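# Tie a tight knot in a rope with two arms

## Task

Make a knot in the rope and pull it snug so that it stays tight once the robot lets go.

## Robot and tools

Robot: two 6-joint arms, left_arm and right_arm, each ending in a two-finger parallel gripper with a camera on its wrist. Their bases sit at about (+0.034, +0.350, +0.039) m for left_arm and (+0.021, -0.268, +0.023) m for right_arm in the scene frame, each with only a tiny yaw. Scene frame: origin at table-top height halfway between the nominal bases, +z up, +x forward over the table, and +y toward left_arm. The arm names do not match left and right in the images. A camera stand is fixed behind the arms.

Frames: each arm reports its hand pose, Hand target and wrist-camera pose in its own base frame. Fixed cameras and the table use the scene frame. Offsets move along the arm's own base axes, and rotations turn about the Hand target position. The gripper fingers point along its +z axis and open and close along its y axis. end_effector_position is the spot between the pads, roughly 1 cm short of the tips.

execute_actions(actions, cameras): actions is a list of actions. Each action is a table of up to 15 rows, one per 1/30 s step; a short table repeats its final row until all 15 steps are used. Every row is a single list of 14 numbers, each in [-1, 1]: dx, dy, dz, rx, ry, rz, opening for left_arm, then the same seven for right_arm. You always send all 14, even when only one arm should move. dx to rz are offsets, not poses. They count from that arm's Hand target as it stood when the action began, in the arm's base axes. Every row inside one action uses that same origin, while the next action starts from the new Hand target, so sending an offset again moves the arm further. Scale: 1.0 equals 0.6 m or 180 degrees, and rx, ry, rz form one rotation vector. Opening is absolute: +1 is fully open (0.094 m) and -1 is closed. Six zeros re-send an arm's current Hand target, and a 0 in the opening slot is a real command, so repeat the present opening to leave a gripper alone. cameras takes a list of names, ["all"], or []. Images come back only when actions is empty or cameras asks for them.

move(target, speed, blend, opening_speed, grip_force, blocking, cameras): target is one 14-number row or a list of up to 15 rows, laid out as above. Every row is an offset from the Hand targets at the start of the call, never from the previous row. The gripper travels straight toward each target. speed is the top path speed in m/s, from 0.002 to 2.9 (default 0.25), and turning is capped at twice that in rad/s. It can be one value or one per target. blend, in metres, rounds corners on a list; 0 stops at each target. opening_speed is the finger rate per second on the -1..+1 scale, at least 0.2, and is good for closing slowly on the rope. grip_force is the per-pad limit in newtons, 10 to 50, given once or per arm; it stays set, and lower values close the fingers slowly. blocking=false returns after about 0.5 s while the move keeps running. A move lasts at most 10 s. The result adds a "move:" line giving the ending (done, off_target, moving, held, fault) and any limits (paced means the pose was clipped, held means steps were held back). Moves do not avoid obstacles or the other arm.

wait(seconds, 0 to 10) lets time pass while the last commands stay in force. stop() brakes a running move. zoom_image(camera, region) enlarges [x0, y0, x1, y1] in pixels, at most 504 by 504, taken from the newest image of cam_head_left, cam_head_right, cam_high, cam_low, cam_left_wrist or cam_right_wrist (all 896x504). read_manual(section="licences") returns licence texts only. finished_scene(scene) ends the current scene; give its number. The first scene is a practice run.

Results: end_effector_position in metres and end_effector_quat_wxyz for each arm in its base frame; Hand target, which is the origin for the next offsets; Tool commands; grip_measured, on the opening scale and reading slightly wide when empty; joint positions, velocities and torques; and motor temperatures. A gripper often stops a bit short of its target because of friction or weight. If it stays short, send the remaining distance as an offset. Each control step clips commanded orientation to within 40 degrees of the current one. MOTOR HOT appears at 75 °C. At 90 °C the arm folds up and stays idle for the rest of the scene, so do not hold loads or stretch an arm out for long.

Avoid: letting any part of the rope sink more than about a finger's width below the table top; anything leaving the table; the two arms or grippers touching or squeezing each other; fast impacts with the table or fixtures; pressing hard into things (an arm keeps pushing until you command it back past the contact point); wrist-camera cables touching anything; paths passing close to an arm's own base; and releasing the rope while it is moving. Smooth, slower motions near contact are safest.

Each tool is called in YAML: its name, and indented under it one key for each argument.

## Session

execute_actions:
  actions: []

Scene clock: 0.00 s.
left_arm: end_effector_position=(+0.3954, +0.0488, +0.1126) grip_measured=+1.000 end_effector_quat_wxyz=(+0.607, -0.098, +0.787, +0.050) | right_arm: end_effector_position=(+0.3911, -0.0388, +0.1070) grip_measured=+1.000 end_effector_quat_wxyz=(+0.584, +0.097, +0.802, -0.077)
Joint positions: left_arm=[0.054 1.534 0.345 0.925 -0.146 -0.081 0.094] | right_arm=[0.012 1.499 0.36 0.818 0.249 0.072 0.094]
Joint velocities: within noise
Joint torques (N m): no reading
Motor temperatures (°C): left_arm=[29 35 32 31 31 31 30] | right_arm=[30 37 36 31 30 31 30]
Heat: left arm: 35 °C; right arm: 37 °C.
Hand target: left_arm +0.3957, +0.0489, +0.1127; +0.606, -0.098, +0.788, +0.050 | right_arm +0.3916, -0.0390, +0.1081; +0.584, +0.097, +0.802, -0.077
Tool commands: left_gripper/opening=+1.0 right_gripper/opening=+1.0
camera_calibration:
cam_left_wrist: T_world_to_cam=[[0.195727, -0.9802, 0.0299935, -0.0309013], [-0.6229, -0.147888, -0.768196, 0.377148], [0.757421, 0.131674, -0.639512, -0.141227], [0, 0, 0, 1]] pos_world=[0.347942, 0.0440819, 0.200334]
cam_right_wrist: T_world_to_cam=[[-0.245398, -0.969327, 0.0135978, 0.0580109], [-0.624685, 0.14739, -0.76684, 0.373242], [0.741315, -0.196676, -0.641694, -0.143542], [0, 0, 0, 1]] pos_world=[0.353805, -0.0270119, 0.193318]

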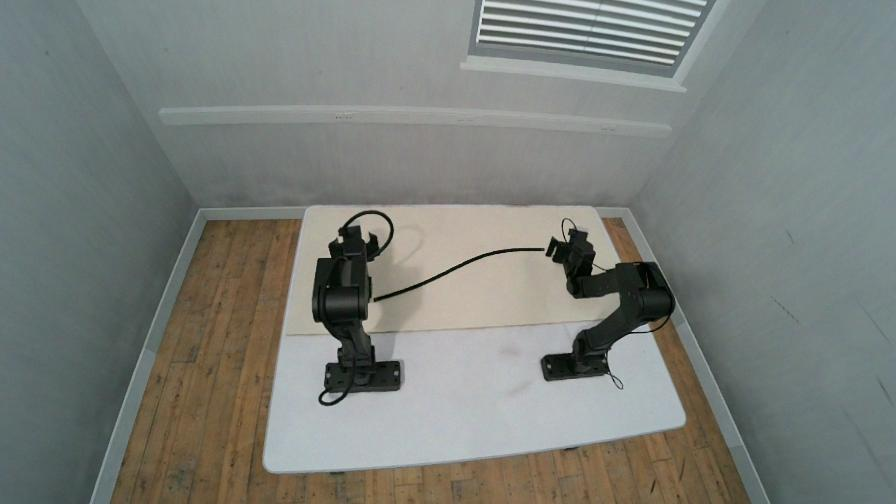

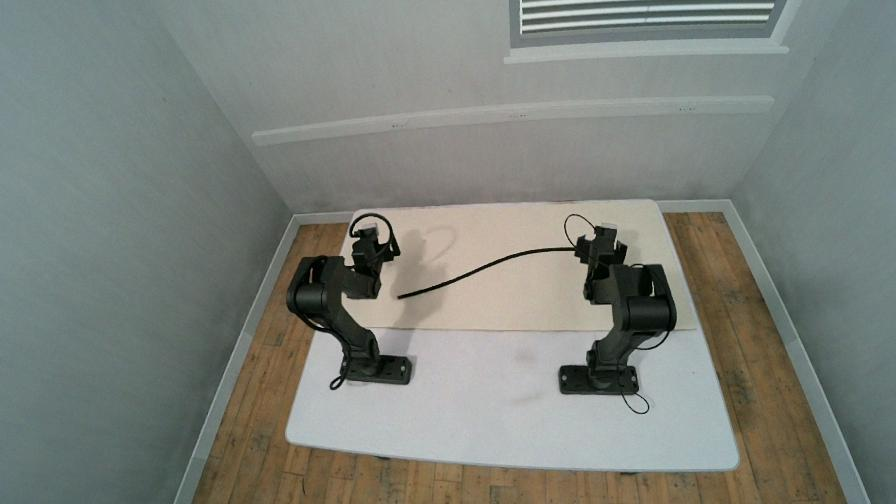

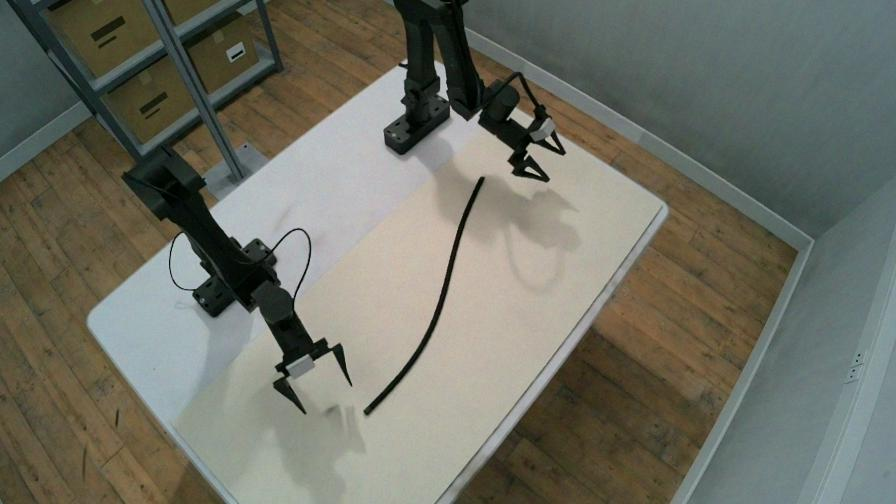

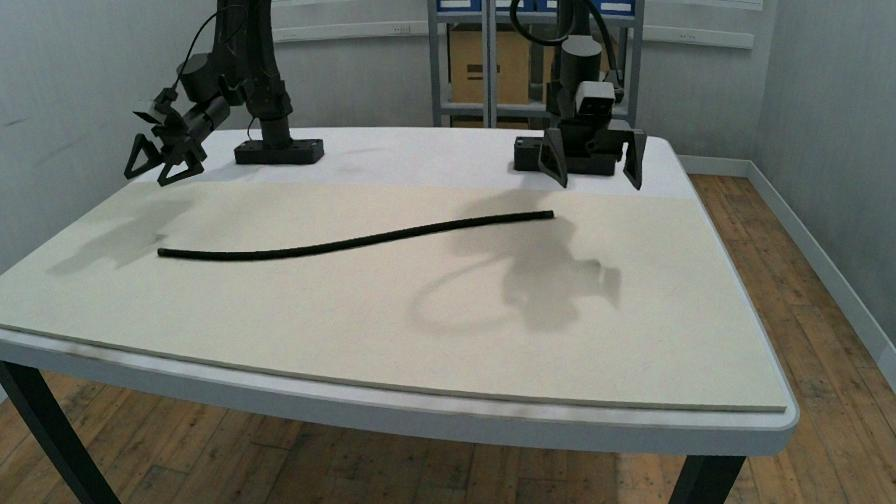

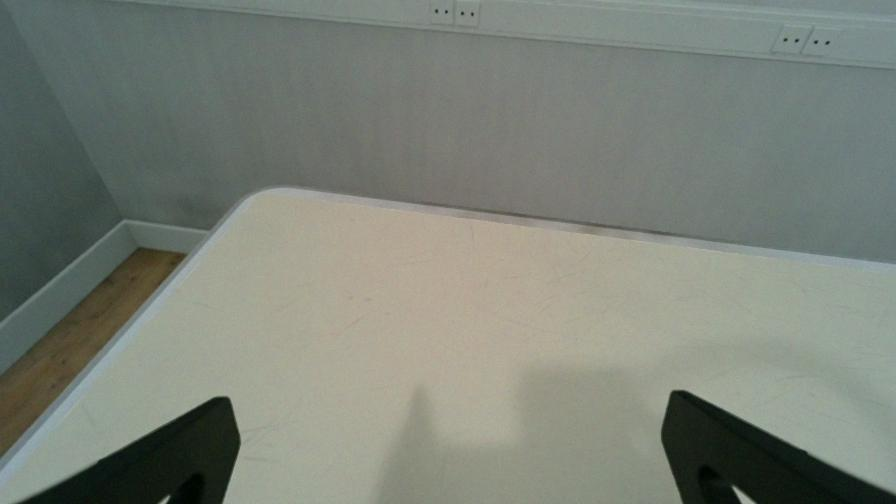

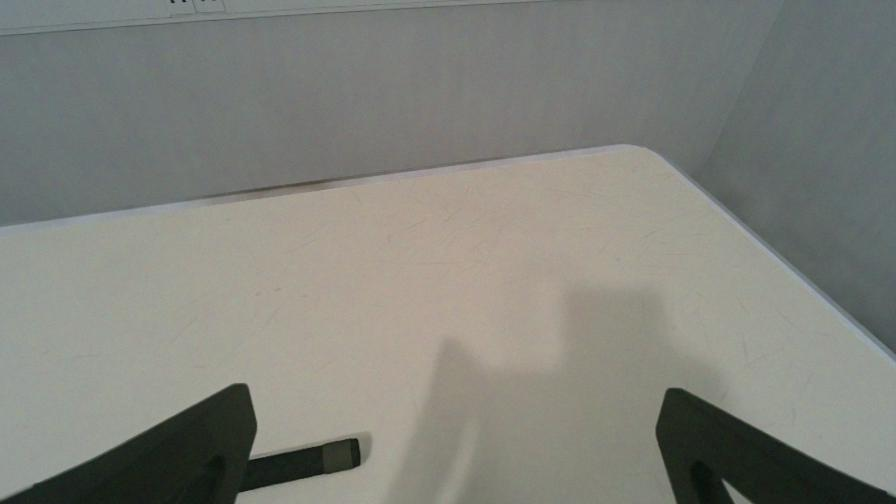

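move:
  target: [-0.243,-0.148,-0.06,-0.3985,0.2329,0.4471,-0.4,0.089,0.085,-0.047,0.3197,0.2778,-0.3298,-0.4]
  speed: 0.35
  opening_speed: 1.5
  cameras: ["cam_left_wrist","cam_right_wrist"]

Scene clock: 66.93 s.
left_arm: end_effector_position=(+0.2479, -0.0406, +0.0720) grip_measured=-0.398 end_effector_quat_wxyz=(-0.002, +0.815, -0.580, +0.004) | right_arm: end_effector_position=(+0.4437, +0.0146, +0.0860) grip_measured=-0.397 end_effector_quat_wxyz=(+0.008, +0.658, +0.753, +0.009)
Joint positions: left_arm=[-0.167 1.509 1.031 -1.082 -0.001 -2.071 0.028] | right_arm=[0.03 2.251 2.06 -1.356 -0.002 1.467 0.028]
Joint torques (N m): left_arm=[0.5 -5.3 8.95 0.08 -0.01 -0.08] | right_arm=[-0.44 -8.68 9.02 0.26 -0.01 0.11]
Motor temperatures (°C): left_arm=[29 36 33 38 31 31 29] | right_arm=[30 37 38 36 30 31 30]
Heat: left arm: 38 °C; right arm: 38 °C.
Hand target: left_arm +0.2499, -0.0399, +0.0767; +0.000, +0.819, -0.574, +0.000 | right_arm +0.4450, +0.0118, +0.0799; +0.000, +0.663, +0.749, +0.000
Off the commanded pose: left_arm 0.005 m, 1 deg | right_arm 0.007 m, 2 deg.
move: done
camera_calibration:
cam_left_wrist: T_world_to_cam=[[0.949422, 0.312993, 0.025152, -0.222424], [0.273431, -0.863476, 0.423846, -0.0961877], [0.154379, -0.395531, -0.905385, 0.103533], [0, 0, 0, 1]] pos_world=[0.221492, 0.0275123, 0.140101]
cam_right_wrist: T_world_to_cam=[[-0.990365, -0.136625, -0.0226243, 0.444392], [-0.13508, 0.917027, 0.375253, 0.0554741], [-0.0305217, 0.374694, -0.926646, 0.173129], [0, 0, 0, 1]] pos_world=[0.452888, -0.0550266, 0.149667]
Images, in order (width x height): cam_left_wrist 896x504, cam_right_wrist 896x504.

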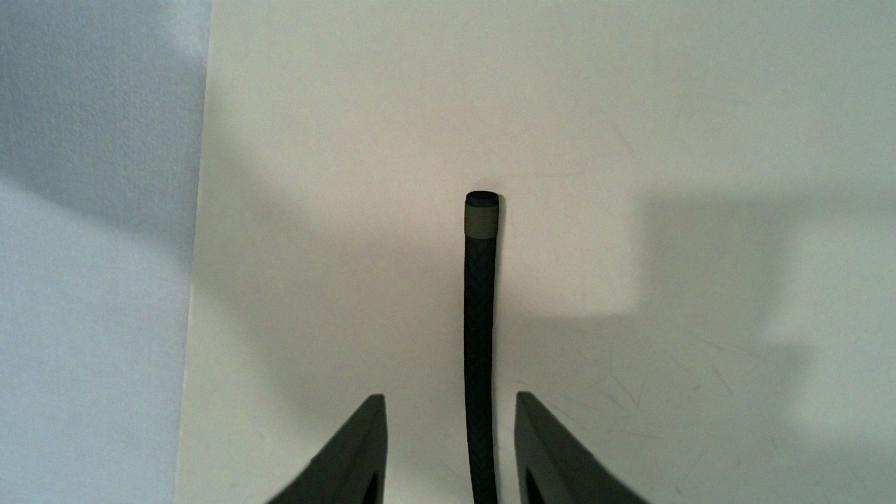

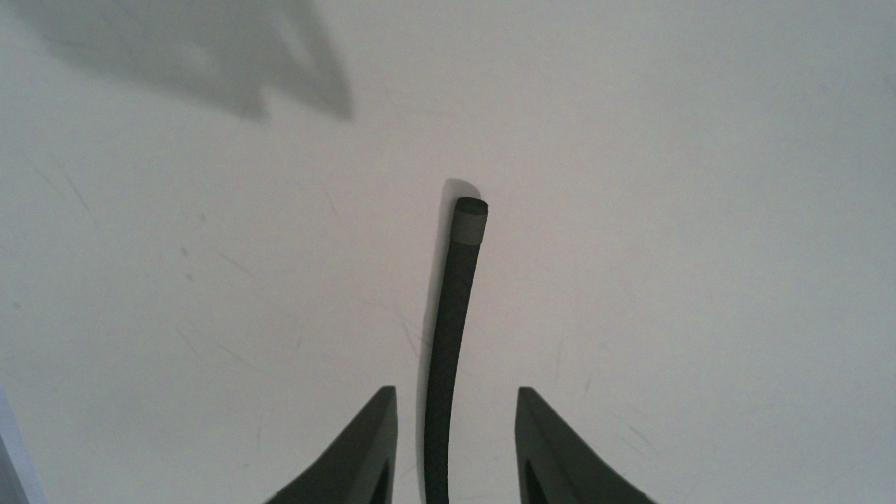

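move:
  target:
    - [0.0275,-0.008,-0.08,0,0,-0.02,-0.4,-0.003,0.0045,-0.07,0,0,-0.044,-0.4]
    - [0.0275,-0.008,-0.1845,0,0,-0.02,-0.4,-0.003,0.0045,-0.1665,0,0,-0.044,-0.4]
  speed: [0.2,0.08]
  blend: [0.02,0]
  cameras: ["cam_left_wrist","cam_right_wrist"]

Scene clock: 81.47 s.
left_arm: end_effector_position=(+0.2677, -0.0441, -0.0224) grip_measured=-0.398 end_effector_quat_wxyz=(+0.000, +0.801, -0.598, +0.000) | right_arm: end_effector_position=(+0.4488, +0.0148, -0.0016) grip_measured=-0.397 end_effector_quat_wxyz=(+0.010, +0.711, +0.703, +0.013)
Joint positions: left_arm=[-0.167 1.757 0.88 -0.694 0.001 -2.025 0.028] | right_arm=[0.03 2.307 1.804 -1.035 -0.003 1.611 0.028]
Joint torques (N m): left_arm=[-0.12 -5.86 3.56 0.83 -0.01 0.01] | right_arm=[0.03 -9.16 4.89 0.7 0.02 0.1]
Heat: left arm: 36 °C; right arm: 40 °C.
Hand target: left_arm +0.2663, -0.0447, -0.0341; +0.000, +0.800, -0.600, +0.000 | right_arm +0.4432, +0.0146, -0.0199; +0.000, +0.713, +0.701, +0.000
Off the commanded pose: left_arm 0.012 m, 0 deg | right_arm 0.019 m, 2 deg.
move: off_target (left_arm, right_arm)
camera_calibration:
cam_left_wrist: T_world_to_cam=[[0.962839, 0.269628, 0.0155526, -0.243552], [0.238348, -0.875396, 0.420562, -0.0558413], [0.12701, -0.401226, -0.907131, 0.0206609], [0, 0, 0, 1]] pos_world=[0.245186, 0.0250748, 0.0460147]
cam_right_wrist: T_world_to_cam=[[-0.999484, 0.00753405, -0.0312363, 0.449378], [-0.00488475, 0.925198, 0.379453, 0.0303232], [0.0317586, 0.379409, -0.924684, 0.0639596], [0, 0, 0, 1]] pos_world=[0.447263, -0.0557075, 0.0616731]
Images, in order (width x height): cam_left_wrist 896x504, cam_right_wrist 896x504.

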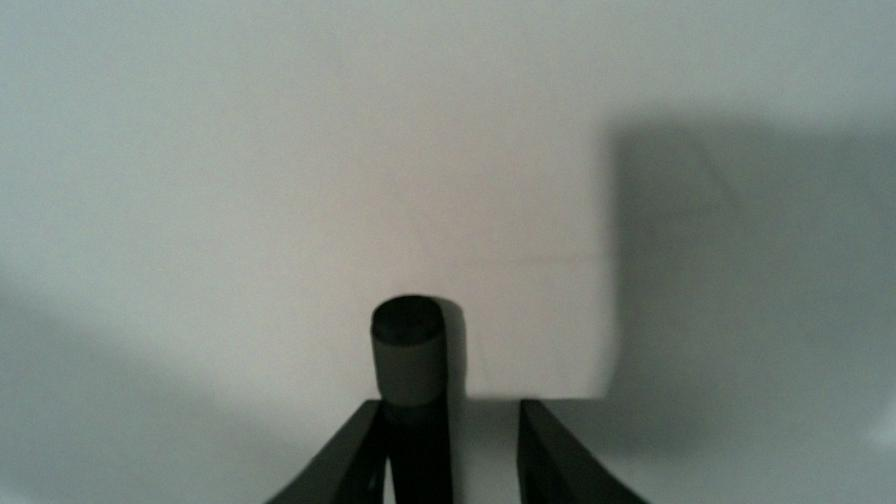

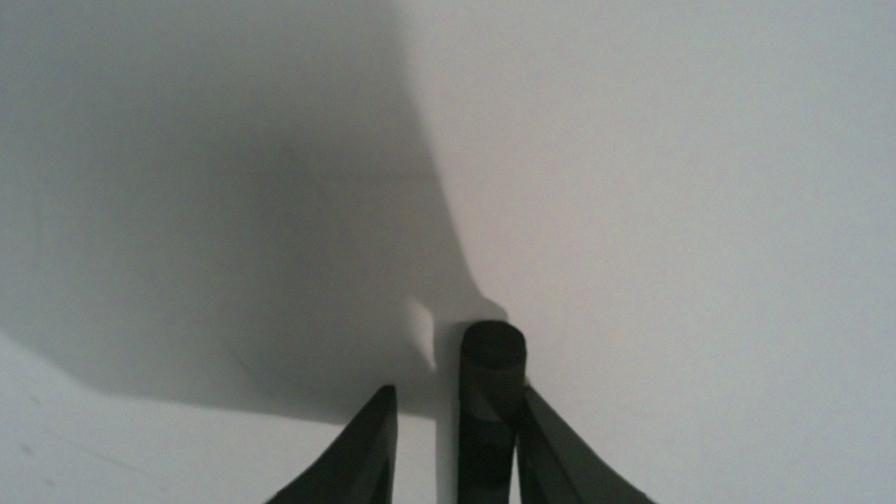

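move:
  target:
    - [0,0,0,0,0,0,-0.4,-0.008,0,-0.014,0,0,0,-0.4]
    - [0,0,0,0,0,0,-1,-0.008,0,-0.014,0,0,0,-1]
  speed: 0.08
  opening_speed: 1.5
  cameras: ["cam_right_wrist"]

Scene clock: 87.90 s.
left_arm: end_effector_position=(+0.2725, -0.0449, -0.0224) grip_measured=-0.813 end_effector_quat_wxyz=(-0.004, +0.801, -0.598, +0.008) | right_arm: end_effector_position=(+0.4509, +0.0149, -0.0077) grip_measured=-0.782 end_effector_quat_wxyz=(+0.016, +0.711, +0.703, +0.019)
Joint positions: left_arm=[-0.167 1.757 0.88 -0.675 0.001 -2.025 0.009] | right_arm=[0.03 2.307 1.778 -0.993 -0.003 1.612 0.01]
Joint torques (N m): left_arm=[-0.12 -5.87 3.62 0.68 -0.02 0.02] | right_arm=[0.06 -9.66 3.33 0.76 0.02 0.1]
Heat: left arm: 35 °C; right arm: 39 °C.
Hand target: left_arm +0.2663, -0.0447, -0.0341; +0.000, +0.800, -0.600, +0.000 | right_arm +0.4383, +0.0146, -0.0284; +0.000, +0.713, +0.702, +0.000
Off the commanded pose: left_arm 0.013 m, 1 deg | right_arm 0.024 m, 3 deg.
move: off_target (left_arm, right_arm); target 2's new opening was sent with right_arm's hand 0.023 m and 2 deg from that target
camera_calibration:
cam_right_wrist: T_world_to_cam=[[-0.998872, 0.00789576, -0.046819, 0.450941], [-0.0104921, 0.924992, 0.379842, 0.0350332], [0.0463063, 0.379904, -0.923866, 0.0516968], [0, 0, 0, 1]] pos_world=[0.448406, -0.0556058, 0.0555664]
Images, in order (width x height): cam_right_wrist 896x504.

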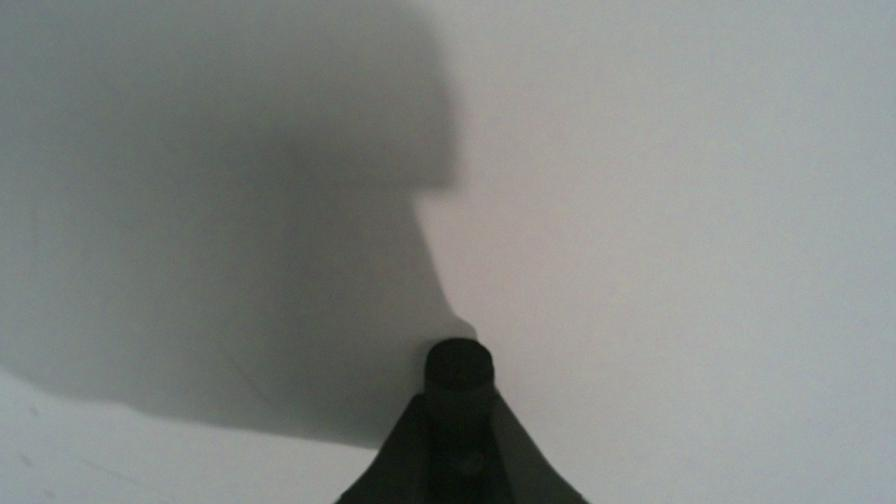

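move:
  target:
    - [0.03,-0.02,0.09,0,0,-0.05,-1,0.02,0.05,0.1,0,0,0.08,-1]
    - [0.192,-0.092,0.09,0,0,-0.344,-1,0.045,0.205,0.11,0,0,0.283,-1]
    - [0.192,-0.092,0.01,0,0,-0.344,-1,0.045,0.4,0.11,0,0,0.72,-1]
  speed: [0.15,0.2,0.2]
  blend: [0.03,0.03,0]
  cameras: ["cam_high","cam_head_left"]

Scene clock: 112.43 s.
left_arm: end_effector_position=(+0.3875, -0.0993, -0.0146) grip_measured=-0.813 end_effector_quat_wxyz=(+0.009, -0.381, +0.924, -0.007) | right_arm: end_effector_position=(+0.4646, +0.2514, +0.0488) grip_measured=-0.782 end_effector_quat_wxyz=(+0.049, -0.326, +0.944, +0.009)
Joint positions: left_arm=[-0.253 2.15 1.487 -0.885 0.002 -1.035 0.009] | right_arm=[0.493 2.753 2.833 -1.552 -0.002 -0.171 0.01]
Joint torques (N m): left_arm=[-0.4 -10.47 4.53 0.57 -0.03 0.04] | right_arm=[0.4 -10.62 8.85 0.63 0.02 -0.02]
Heat: left arm: 35 °C; right arm: 39 °C.
Hand target: left_arm +0.3816, -0.1000, -0.0280; +0.000, -0.378, +0.926, +0.000 | right_arm +0.4654, +0.2546, +0.0377; +0.000, -0.331, +0.944, +0.000
Off the commanded pose: left_arm 0.015 m, 1 deg | right_arm 0.012 m, 6 deg.
elbow stopped short (right arm): the move would have taken joint 3 (elbow) straighter than the controller allows.
move: off_target (left_arm, right_arm)
Images, in order (width x height): cam_head_left 896x504, cam_high 896x504.

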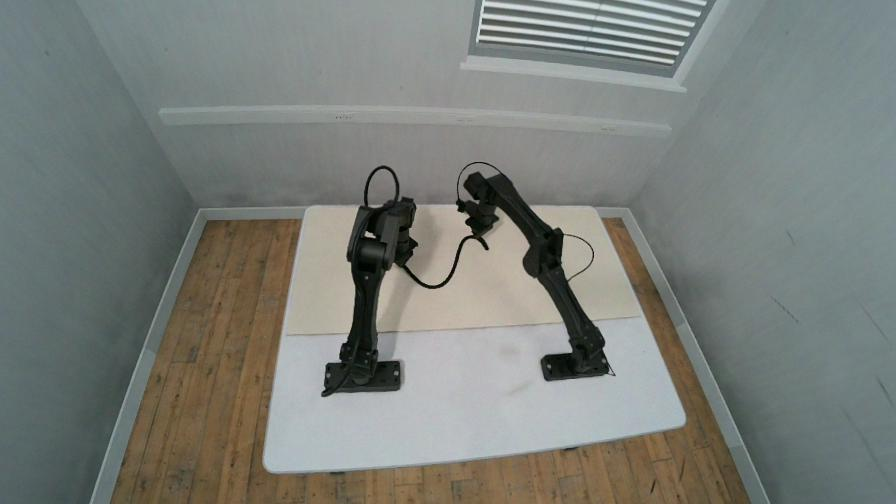

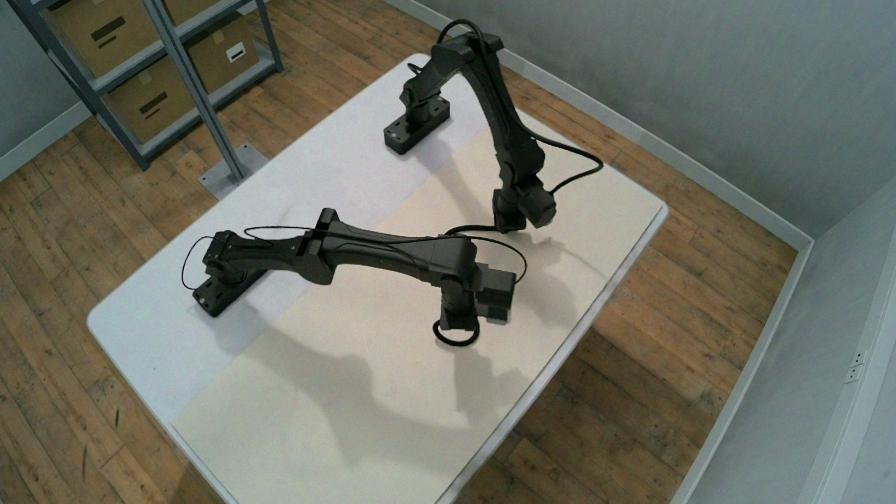

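move:
  target:
    - [0,0,-0.015,0,0,0,-1,-0.03,0.139,0.033,0,0,0.333,-1]
    - [0,0,-0.015,0,0,0,-0.4,-0.03,0.139,0.033,0,0,0.333,-1]
    - [0,0,0.22,0,0,0,-0.4,-0.03,0.139,0.033,0,0,0.333,-1]
    - [-0.1,0.33,0.25,0,0,0.2,-0.4,-0.05,0.16,0.033,0,0,0.39,-1]
  speed: [0.15,0.15,0.15,0.3]
  blend: [0,0,0.02,0]
  cameras: ["cam_high","cam_head_left"]

zoom_image:
  camera: "cam_high"
  region: [350, 150, 602, 402]

Scene clock: 137.60 s.
left_arm: end_effector_position=(+0.3310, +0.1026, +0.1187) grip_measured=-0.402 end_effector_quat_wxyz=(+0.006, -0.646, +0.763, -0.005) | right_arm: end_effector_position=(+0.4331, +0.3430, +0.0524) grip_measured=-0.782 end_effector_quat_wxyz=(-0.094, +0.806, -0.584, +0.027)
Joint positions: left_arm=[0.3 1.842 1.588 -1.301 0.005 -1.104 0.028] | right_arm=[0.668 2.753 2.833 -1.455 0.001 -1.219 0.01]
Joint torques (N m): left_arm=[-0.49 -12.11 5.26 0.15 -0.06 -0.04] | right_arm=[0.59 -12.86 9.02 0.96 -0.04 -0.05]
Motor temperatures (°C): left_arm=[29 38 33 33 31 31 31] | right_arm=[30 44 39 33 30 31 31]
Heat: left arm: 38 °C; right arm: 44 °C.
Hand target: left_arm +0.3215, +0.0981, +0.1220; +0.000, -0.645, +0.764, +0.000 | right_arm +0.4353, +0.3507, +0.0575; +0.000, +0.814, -0.581, +0.000
Off the commanded pose: left_arm 0.011 m, 1 deg | right_arm 0.009 m, 11 deg.
elbow stopped short (right arm): the move would have taken joint 3 (elbow) straighter than the controller allows.
move: off_target (left_arm, right_arm); target 2's new opening was sent with left_arm's hand 0.022 m and 2 deg from that target
Images, in order (width x height): cam_head_left 896x504, cam_high 896x504.

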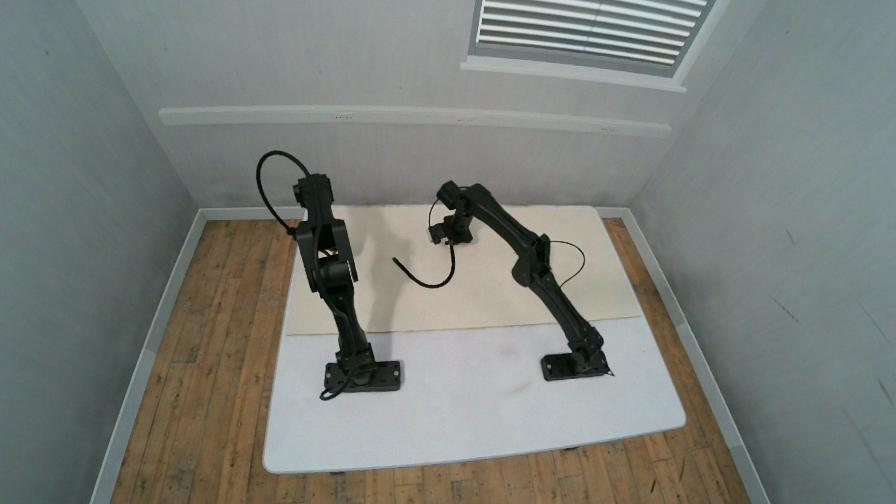

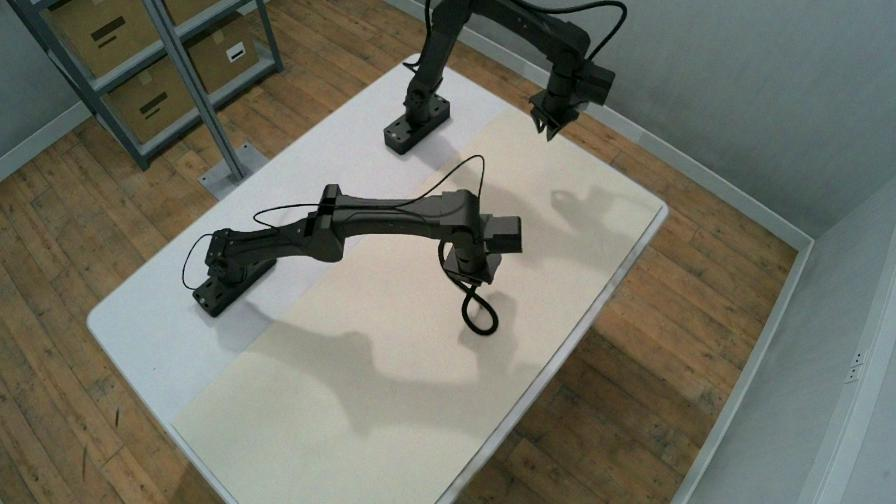

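Scaled by 2.000.

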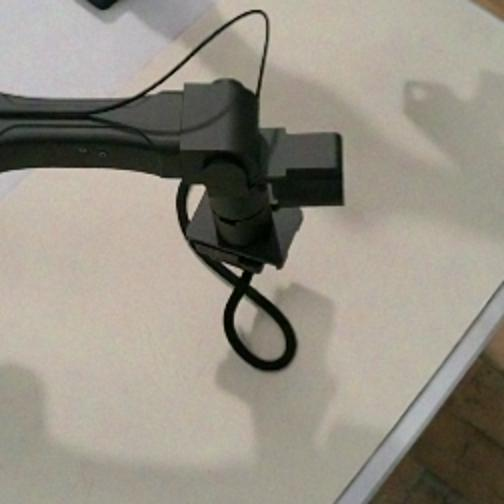

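wait:
  seconds: 0
  cameras: ["cam_low","cam_right_wrist","cam_head_right"]

zoom_image:
  camera: "cam_low"
  region: [200, 150, 600, 375]

Scene clock: 159.93 s.
left_arm: end_effector_position=(+0.3309, +0.1025, +0.1187) grip_measured=-0.402 end_effector_quat_wxyz=(+0.006, -0.646, +0.763, -0.005) | right_arm: end_effector_position=(+0.4331, +0.3430, +0.0524) grip_measured=-0.782 end_effector_quat_wxyz=(-0.094, +0.806, -0.584, +0.027)
Joint positions: left_arm=[0.3 1.842 1.588 -1.302 0.005 -1.104 0.028] | right_arm=[0.668 2.753 2.833 -1.455 0.001 -1.219 0.01]
Joint torques (N m): left_arm=[-0.46 -12.08 5.24 0.14 -0.07 -0.03] | right_arm=[0.61 -12.89 9.03 0.96 0 -0.01]
Heat: left arm: 41 °C; right arm: 48 °C.
Hand target: left_arm +0.3215, +0.0980, +0.1220; +0.000, -0.645, +0.764, +0.000 | right_arm +0.4353, +0.3507, +0.0575; +0.000, +0.814, -0.581, +0.000
Tool commands: left_gripper/opening=-0.4 right_gripper/opening=-1.0
Off the commanded pose: left_arm 0.011 m, 1 deg | right_arm 0.009 m, 11 deg.
camera_calibration:
cam_right_wrist: T_world_to_cam=[[0.934625, 0.303088, 0.186049, -0.517443], [0.237612, -0.921429, 0.307423, 0.238318], [0.264607, -0.243118, -0.933208, 0.10307], [0, 0, 0, 1]] pos_world=[0.399715, 0.401482, 0.119191]
Images, in order (width x height): cam_head_right 896x504, cam_low 896x504, cam_right_wrist 896x504.

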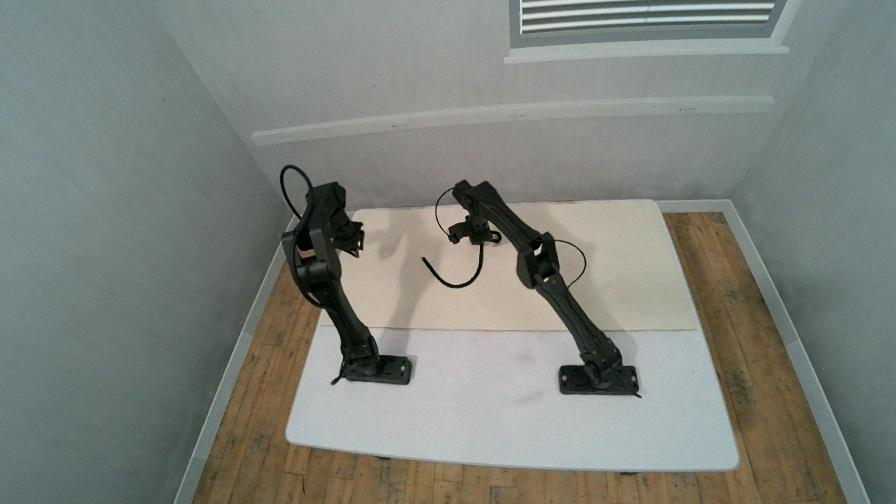

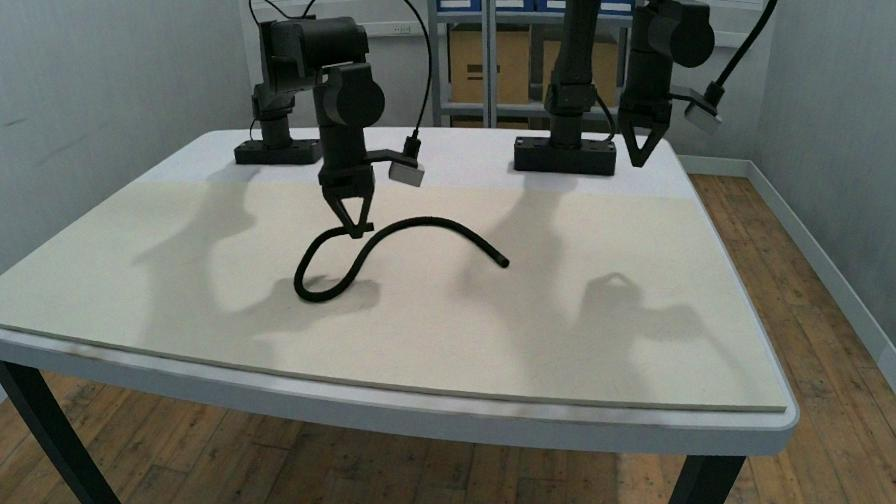

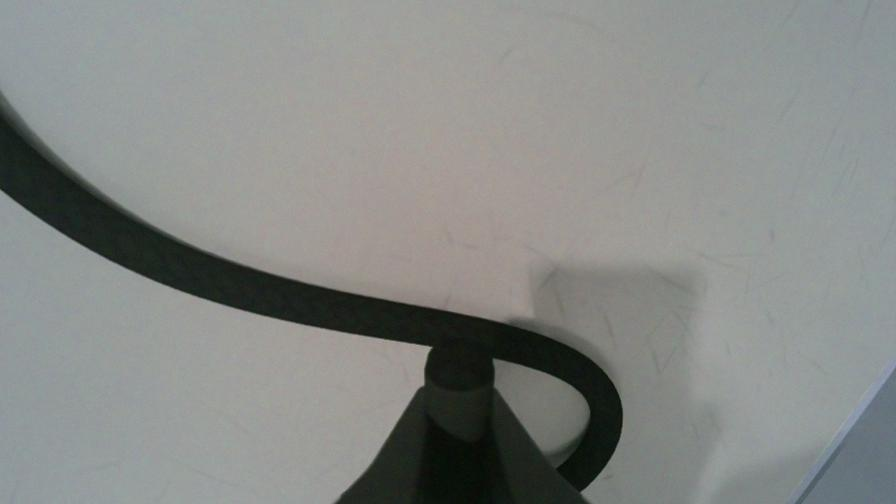

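Scaled by 1.260.

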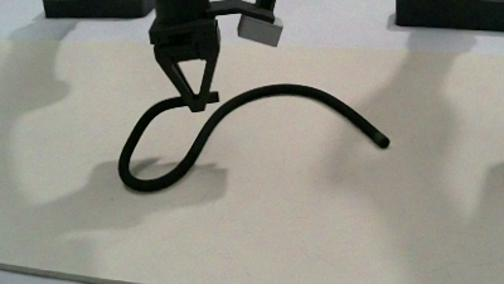

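move:
  target:
    - [-0.05,0.05,0,0,0,0,-0.4,-0.175,-0.084,-0.033,0,0,-0.13,-1]
    - [-0.05,0.05,0,0,0,0,-0.4,-0.15,0.108,-0.01,0,0,-0.21,-1]
    - [-0.05,0.05,0,0,0,0,-0.4,-0.15,0.113,-0.1,0,0,-0.21,-1]
  speed: [0.2,0.2,0.12]
  blend: [0.02,0.01,0]
  cameras: ["cam_low","cam_high","cam_right_wrist"]

Scene clock: 216.13 s.
left_arm: end_effector_position=(+0.2994, +0.1290, +0.1202) grip_measured=-0.402 end_effector_quat_wxyz=(+0.001, -0.645, +0.764, -0.003) | right_arm: end_effector_position=(+0.3450, +0.4146, +0.0039) grip_measured=-0.782 end_effector_quat_wxyz=(+0.043, -0.583, +0.812, +0.007)
Joint positions: left_arm=[0.407 1.774 1.508 -1.302 0.005 -0.995 0.028] | right_arm=[0.878 2.844 2.834 -1.475 0.009 -0.368 0.01]
Joint torques (N m): left_arm=[0.44 -11.4 4.92 0.27 -0.07 0.04] | right_arm=[0.17 -11.84 8.85 0.65 -0.07 0.09]
Motor temperatures (°C): left_arm=[29 42 33 32 31 31 30] | right_arm=[30 50 40 33 30 31 32]
Heat: left arm: 42 °C; right arm: 50 °C.
Hand target: left_arm +0.2914, +0.1281, +0.1220; +0.000, -0.645, +0.764, +0.000 | right_arm +0.3453, +0.4185, -0.0024; +0.000, -0.581, +0.814, +0.000
Off the commanded pose: left_arm 0.008 m, 0 deg | right_arm 0.007 m, 5 deg.
elbow stopped short (right arm): the move would have taken joint 3 (elbow) straighter than the controller allows.
move: off_target (right_arm)
camera_calibration:
cam_right_wrist: T_world_to_cam=[[0.947153, -0.318109, 0.0413194, -0.194064], [-0.315249, -0.899244, 0.303279, 0.521527], [-0.0593193, -0.300277, -0.952006, 0.234009], [0, 0, 0, 1]] pos_world=[0.362101, 0.477515, 0.0726283]
Images, in order (width x height): cam_high 896x504, cam_low 896x504, cam_right_wrist 896x504.

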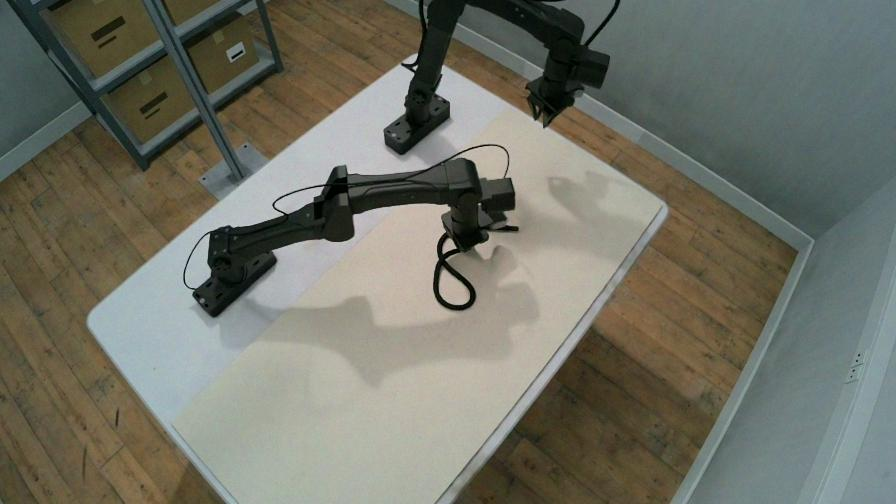

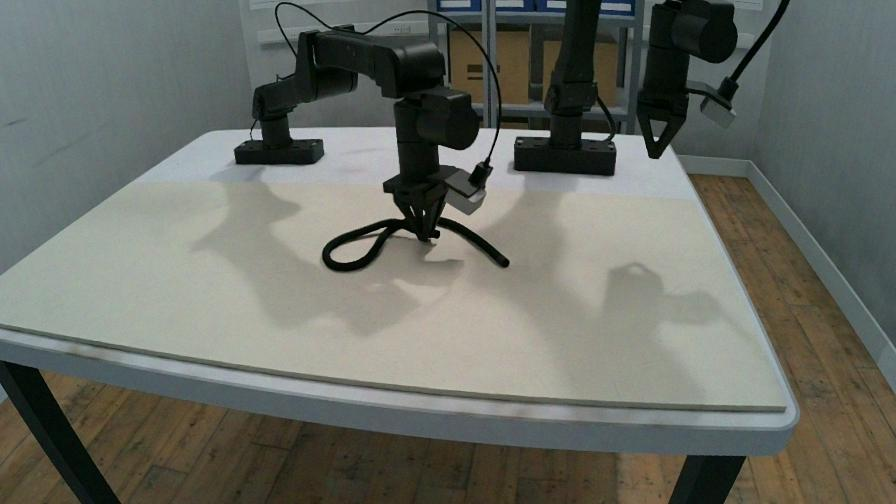

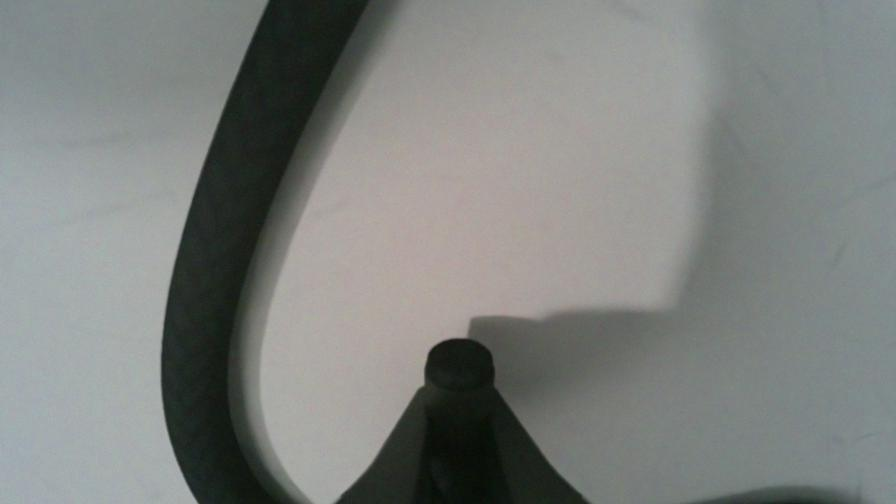

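move:
  target:
    - [0,0,0,0,0,0,-0.4,-0.01,0.02,0.04,0,0,0,-1]
    - [0,0,0,0,0,0,-0.4,-0.043,0.075,0.03,0,0,0,-1]
    - [0,0,0,0,0,0,-0.4,-0.043,0.075,-0.025,0,0,0,-1]
  speed: [0.2,0.2,0.12]
  blend: [0.01,0.01,0]
  cameras: ["cam_low","cam_right_wrist"]

Scene clock: 233.87 s.
left_arm: end_effector_position=(+0.2994, +0.1290, +0.1202) grip_measured=-0.402 end_effector_quat_wxyz=(+0.001, -0.645, +0.764, -0.003) | right_arm: end_effector_position=(+0.3123, +0.4610, -0.0007) grip_measured=-0.782 end_effector_quat_wxyz=(+0.070, -0.586, +0.807, +0.025)
Joint positions: left_arm=[0.407 1.774 1.508 -1.302 0.005 -0.995 0.028] | right_arm=[0.973 2.861 2.842 -1.403 0 -0.282 0.01]
Joint torques (N m): left_arm=[0.43 -11.38 4.89 0.27 -0.07 0.04] | right_arm=[-0.61 -10.69 8.44 1.07 0.01 0.07]
Heat: left arm: 40 °C; right arm: 46 °C.
Hand target: left_arm +0.2914, +0.1281, +0.1220; +0.000, -0.645, +0.764, +0.000 | right_arm +0.3196, +0.4635, -0.0175; +0.000, -0.581, +0.814, +0.000
Off the commanded pose: left_arm 0.008 m, 0 deg | right_arm 0.018 m, 9 deg.
elbow stopped short (right arm): the move would have taken joint 3 (elbow) straighter than the controller allows.
move: off_target (right_arm)
camera_calibration:
cam_right_wrist: T_world_to_cam=[[0.949654, -0.310228, 0.0437661, -0.152561], [-0.311434, -0.919523, 0.239763, 0.562434], [-0.0341374, -0.241323, -0.969844, 0.206591], [0, 0, 0, 1]] pos_world=[0.327094, 0.519697, 0.0721874]
Images, in order (width x height): cam_low 896x504, cam_right_wrist 896x504.

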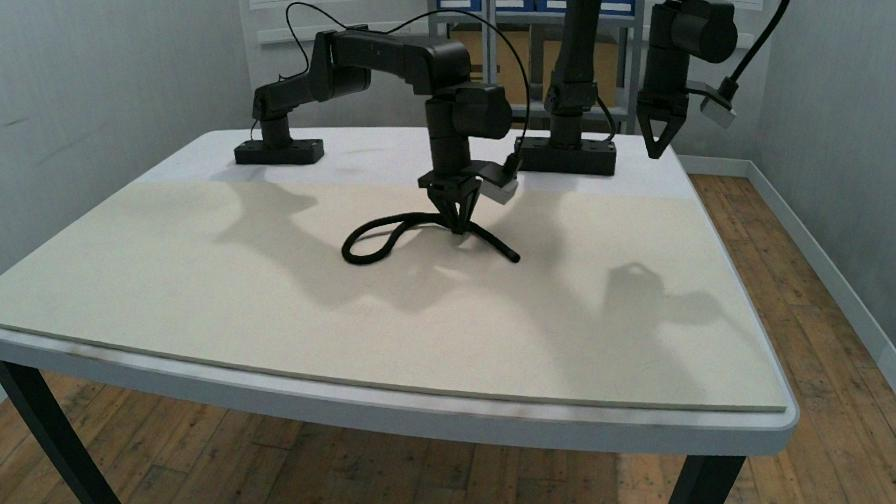

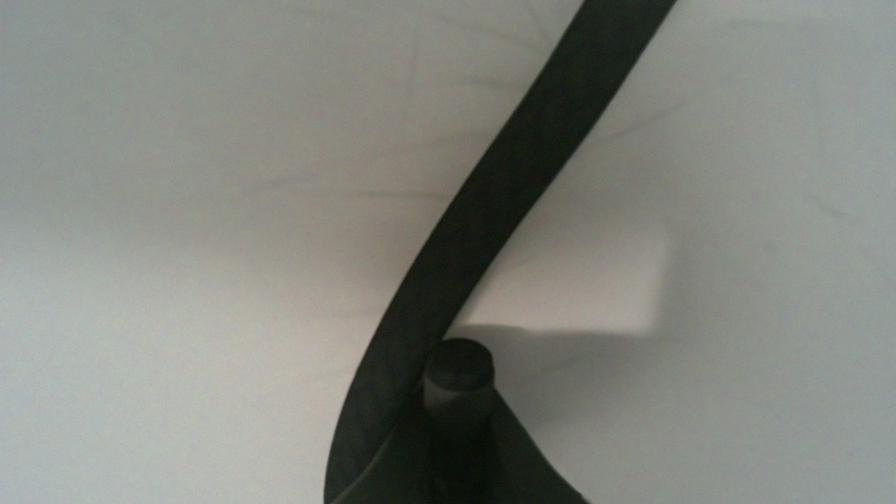

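move:
  target:
    - [0,0,0,0,0,0,-0.4,0,0,0,0,0,0,-1]
    - [0,0,0,0,0,0,-0.4,0,0,0,0,0,0,-0.5]
    - [0,0,0,0,0,0,-0.4,0,0,0.19,0,0,0,-0.5]
    - [0.148,-0.363,-0.05,0,0,-0.196,-0.4,0.01,-0.1,0.19,0,0,-0.667,-0.5]
  speed: [0.1,0.1,0.15,0.3]
  cameras: ["cam_low","cam_high","cam_left_wrist","cam_right_wrist"]

zoom_image:
  camera: "cam_low"
  region: [300, 150, 600, 318]

Scene clock: 258.03 s.
left_arm: end_effector_position=(+0.3741, -0.0886, +0.0906) grip_measured=-0.402 end_effector_quat_wxyz=(-0.004, -0.385, +0.923, +0.000) | right_arm: end_effector_position=(+0.3274, +0.4115, +0.0808) grip_measured=-0.503 end_effector_quat_wxyz=(+0.017, +0.408, +0.910, +0.069)
Joint positions: left_arm=[-0.233 2.019 1.717 -1.275 0.005 -1.024 0.028] | right_arm=[0.896 2.662 2.781 -1.546 -0.001 1.739 0.023]
Joint torques (N m): left_arm=[-0.06 -9.96 9.33 0.23 -0.06 0.04] | right_arm=[-0.51 -16.4 4.57 0.58 0.01 0.15]
Heat: left arm: 40 °C; right arm: 46 °C.
Hand target: left_arm +0.3803, -0.0897, +0.0921; +0.000, -0.384, +0.924, +0.000 | right_arm +0.3256, +0.4034, +0.0964; +0.000, +0.414, +0.910, +0.000
Off the commanded pose: left_arm 0.006 m, 0 deg | right_arm 0.018 m, 8 deg.
elbow stopped short (right arm): the move would have taken joint 3 (elbow) straighter than the controller allows.
joint sent to its limit (right arm) — joint 4 (wrist pitch), lower limit. The joint targets are off in orientation, not in position.
move: off_target (right_arm); target 2's new opening was sent with right_arm's hand 0.018 m and 9 deg from that target
camera_calibration:
cam_left_wrist: T_world_to_cam=[[0.700739, -0.713279, 0.0140605, -0.324573], [-0.649311, -0.629483, 0.426787, 0.18573], [-0.295567, -0.308196, -0.904243, 0.257919], [0, 0, 0, 1]] pos_world=[0.424269, -0.0351079, 0.158518]
cam_right_wrist: T_world_to_cam=[[-0.737959, -0.660618, -0.137842, 0.525633], [-0.65262, 0.646621, 0.394929, -0.0431435], [-0.171765, 0.3814, -0.908312, 0.0580066], [0, 0, 0, 1]] pos_world=[0.369703, 0.353016, 0.142181]
Images, in order (width x height): cam_high 896x504, cam_low 896x504, cam_left_wrist 896x504, cam_right_wrist 896x504.

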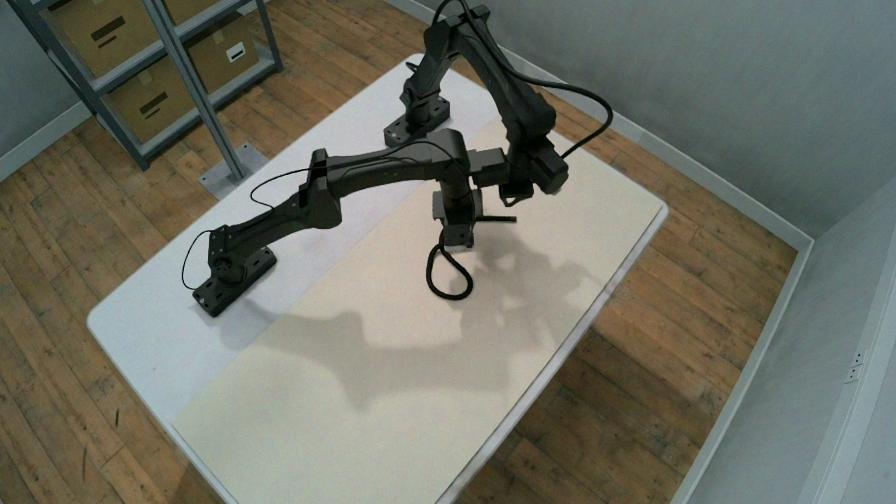

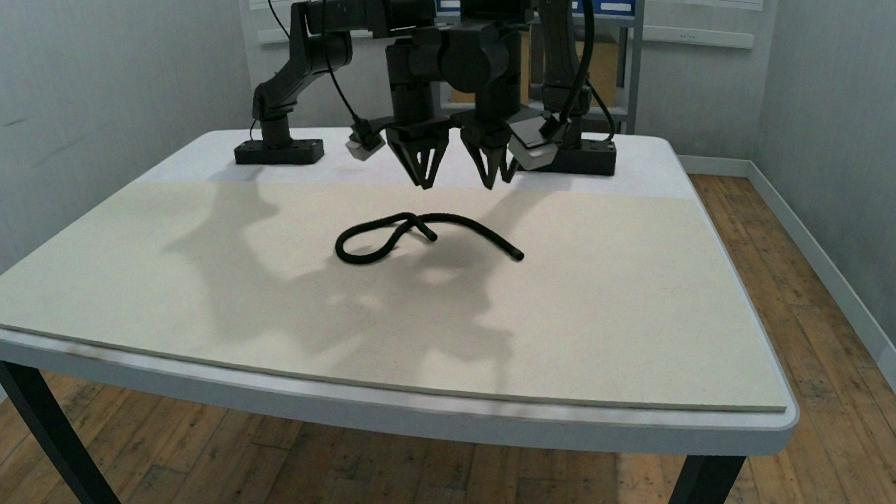

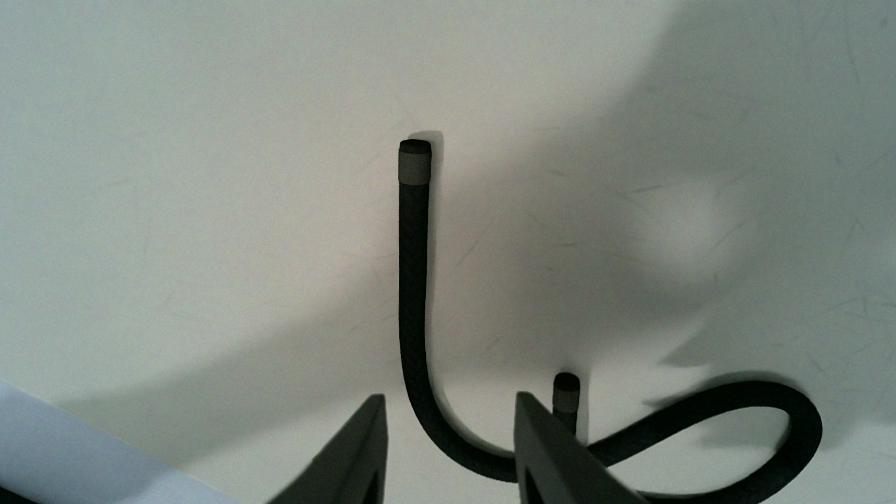

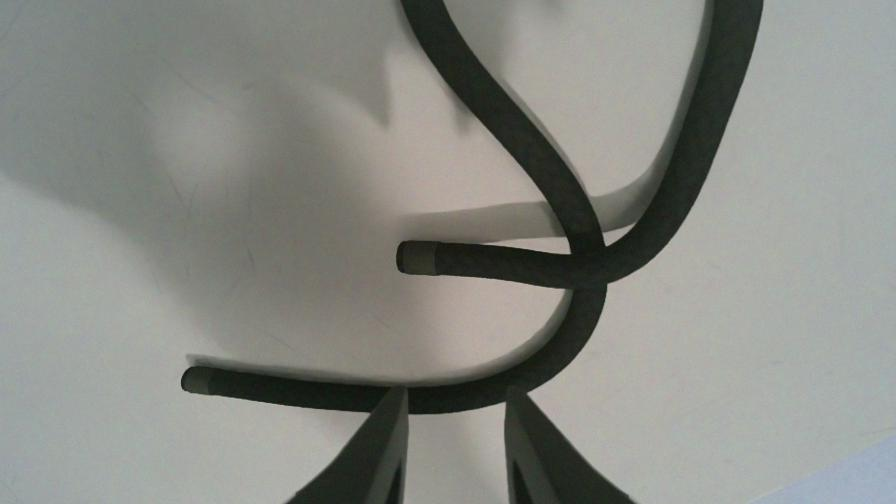

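Scaled by 1.680.

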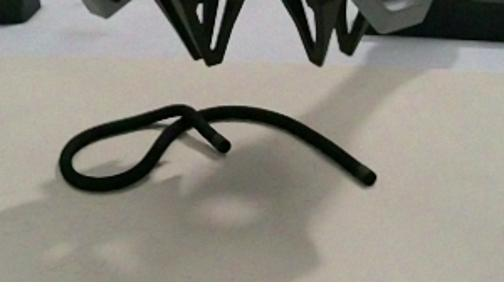

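move:
  target:
    - [-0.08,0.3,0.03,0,0,0,-0.4,0.027,-0.067,-0.1,0,0,0.15,-0.5]
  speed: 0.3
  cameras: ["cam_right_wrist"]

Scene clock: 294.33 s.
left_arm: end_effector_position=(+0.3399, +0.0936, +0.1060) grip_measured=-0.402 end_effector_quat_wxyz=(+0.002, -0.388, +0.922, -0.002) | right_arm: end_effector_position=(+0.3379, +0.3663, +0.0276) grip_measured=-0.503 end_effector_quat_wxyz=(-0.010, +0.190, +0.982, -0.006)
Joint positions: left_arm=[0.268 1.878 1.583 -1.272 0.004 -0.528 0.028] | right_arm=[0.82 2.662 2.572 -1.501 -0.011 1.202 0.023]
Joint torques (N m): left_arm=[-0.39 -12.63 5.16 0.21 -0.06 0.04] | right_arm=[-0.44 -15.39 4.64 0.56 0.1 -0.01]
Motor temperatures (°C): left_arm=[29 40 36 32 31 31 29] | right_arm=[30 57 39 32 30 31 31]
Heat: left arm: 40 °C; right arm: 57 °C.
Hand target: left_arm +0.3324, +0.0903, +0.1100; +0.000, -0.384, +0.924, +0.000 | right_arm +0.3417, +0.3632, +0.0364; +0.000, +0.191, +0.982, +0.000
Off the commanded pose: left_arm 0.009 m, 1 deg | right_arm 0.010 m, 1 deg.
move: done
camera_calibration:
cam_right_wrist: T_world_to_cam=[[-0.369859, -0.928932, 0.0170167, 0.465826], [-0.852082, 0.346448, 0.39234, 0.191311], [-0.370353, 0.130611, -0.919663, 0.187921], [0, 0, 0, 1]] pos_world=[0.4049, 0.341897, 0.0898378]
Images, in order (width x height): cam_right_wrist 896x504.

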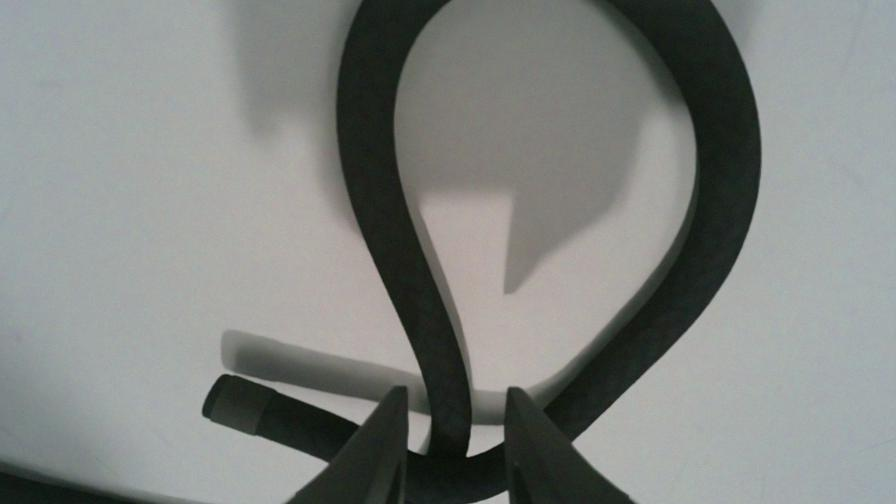

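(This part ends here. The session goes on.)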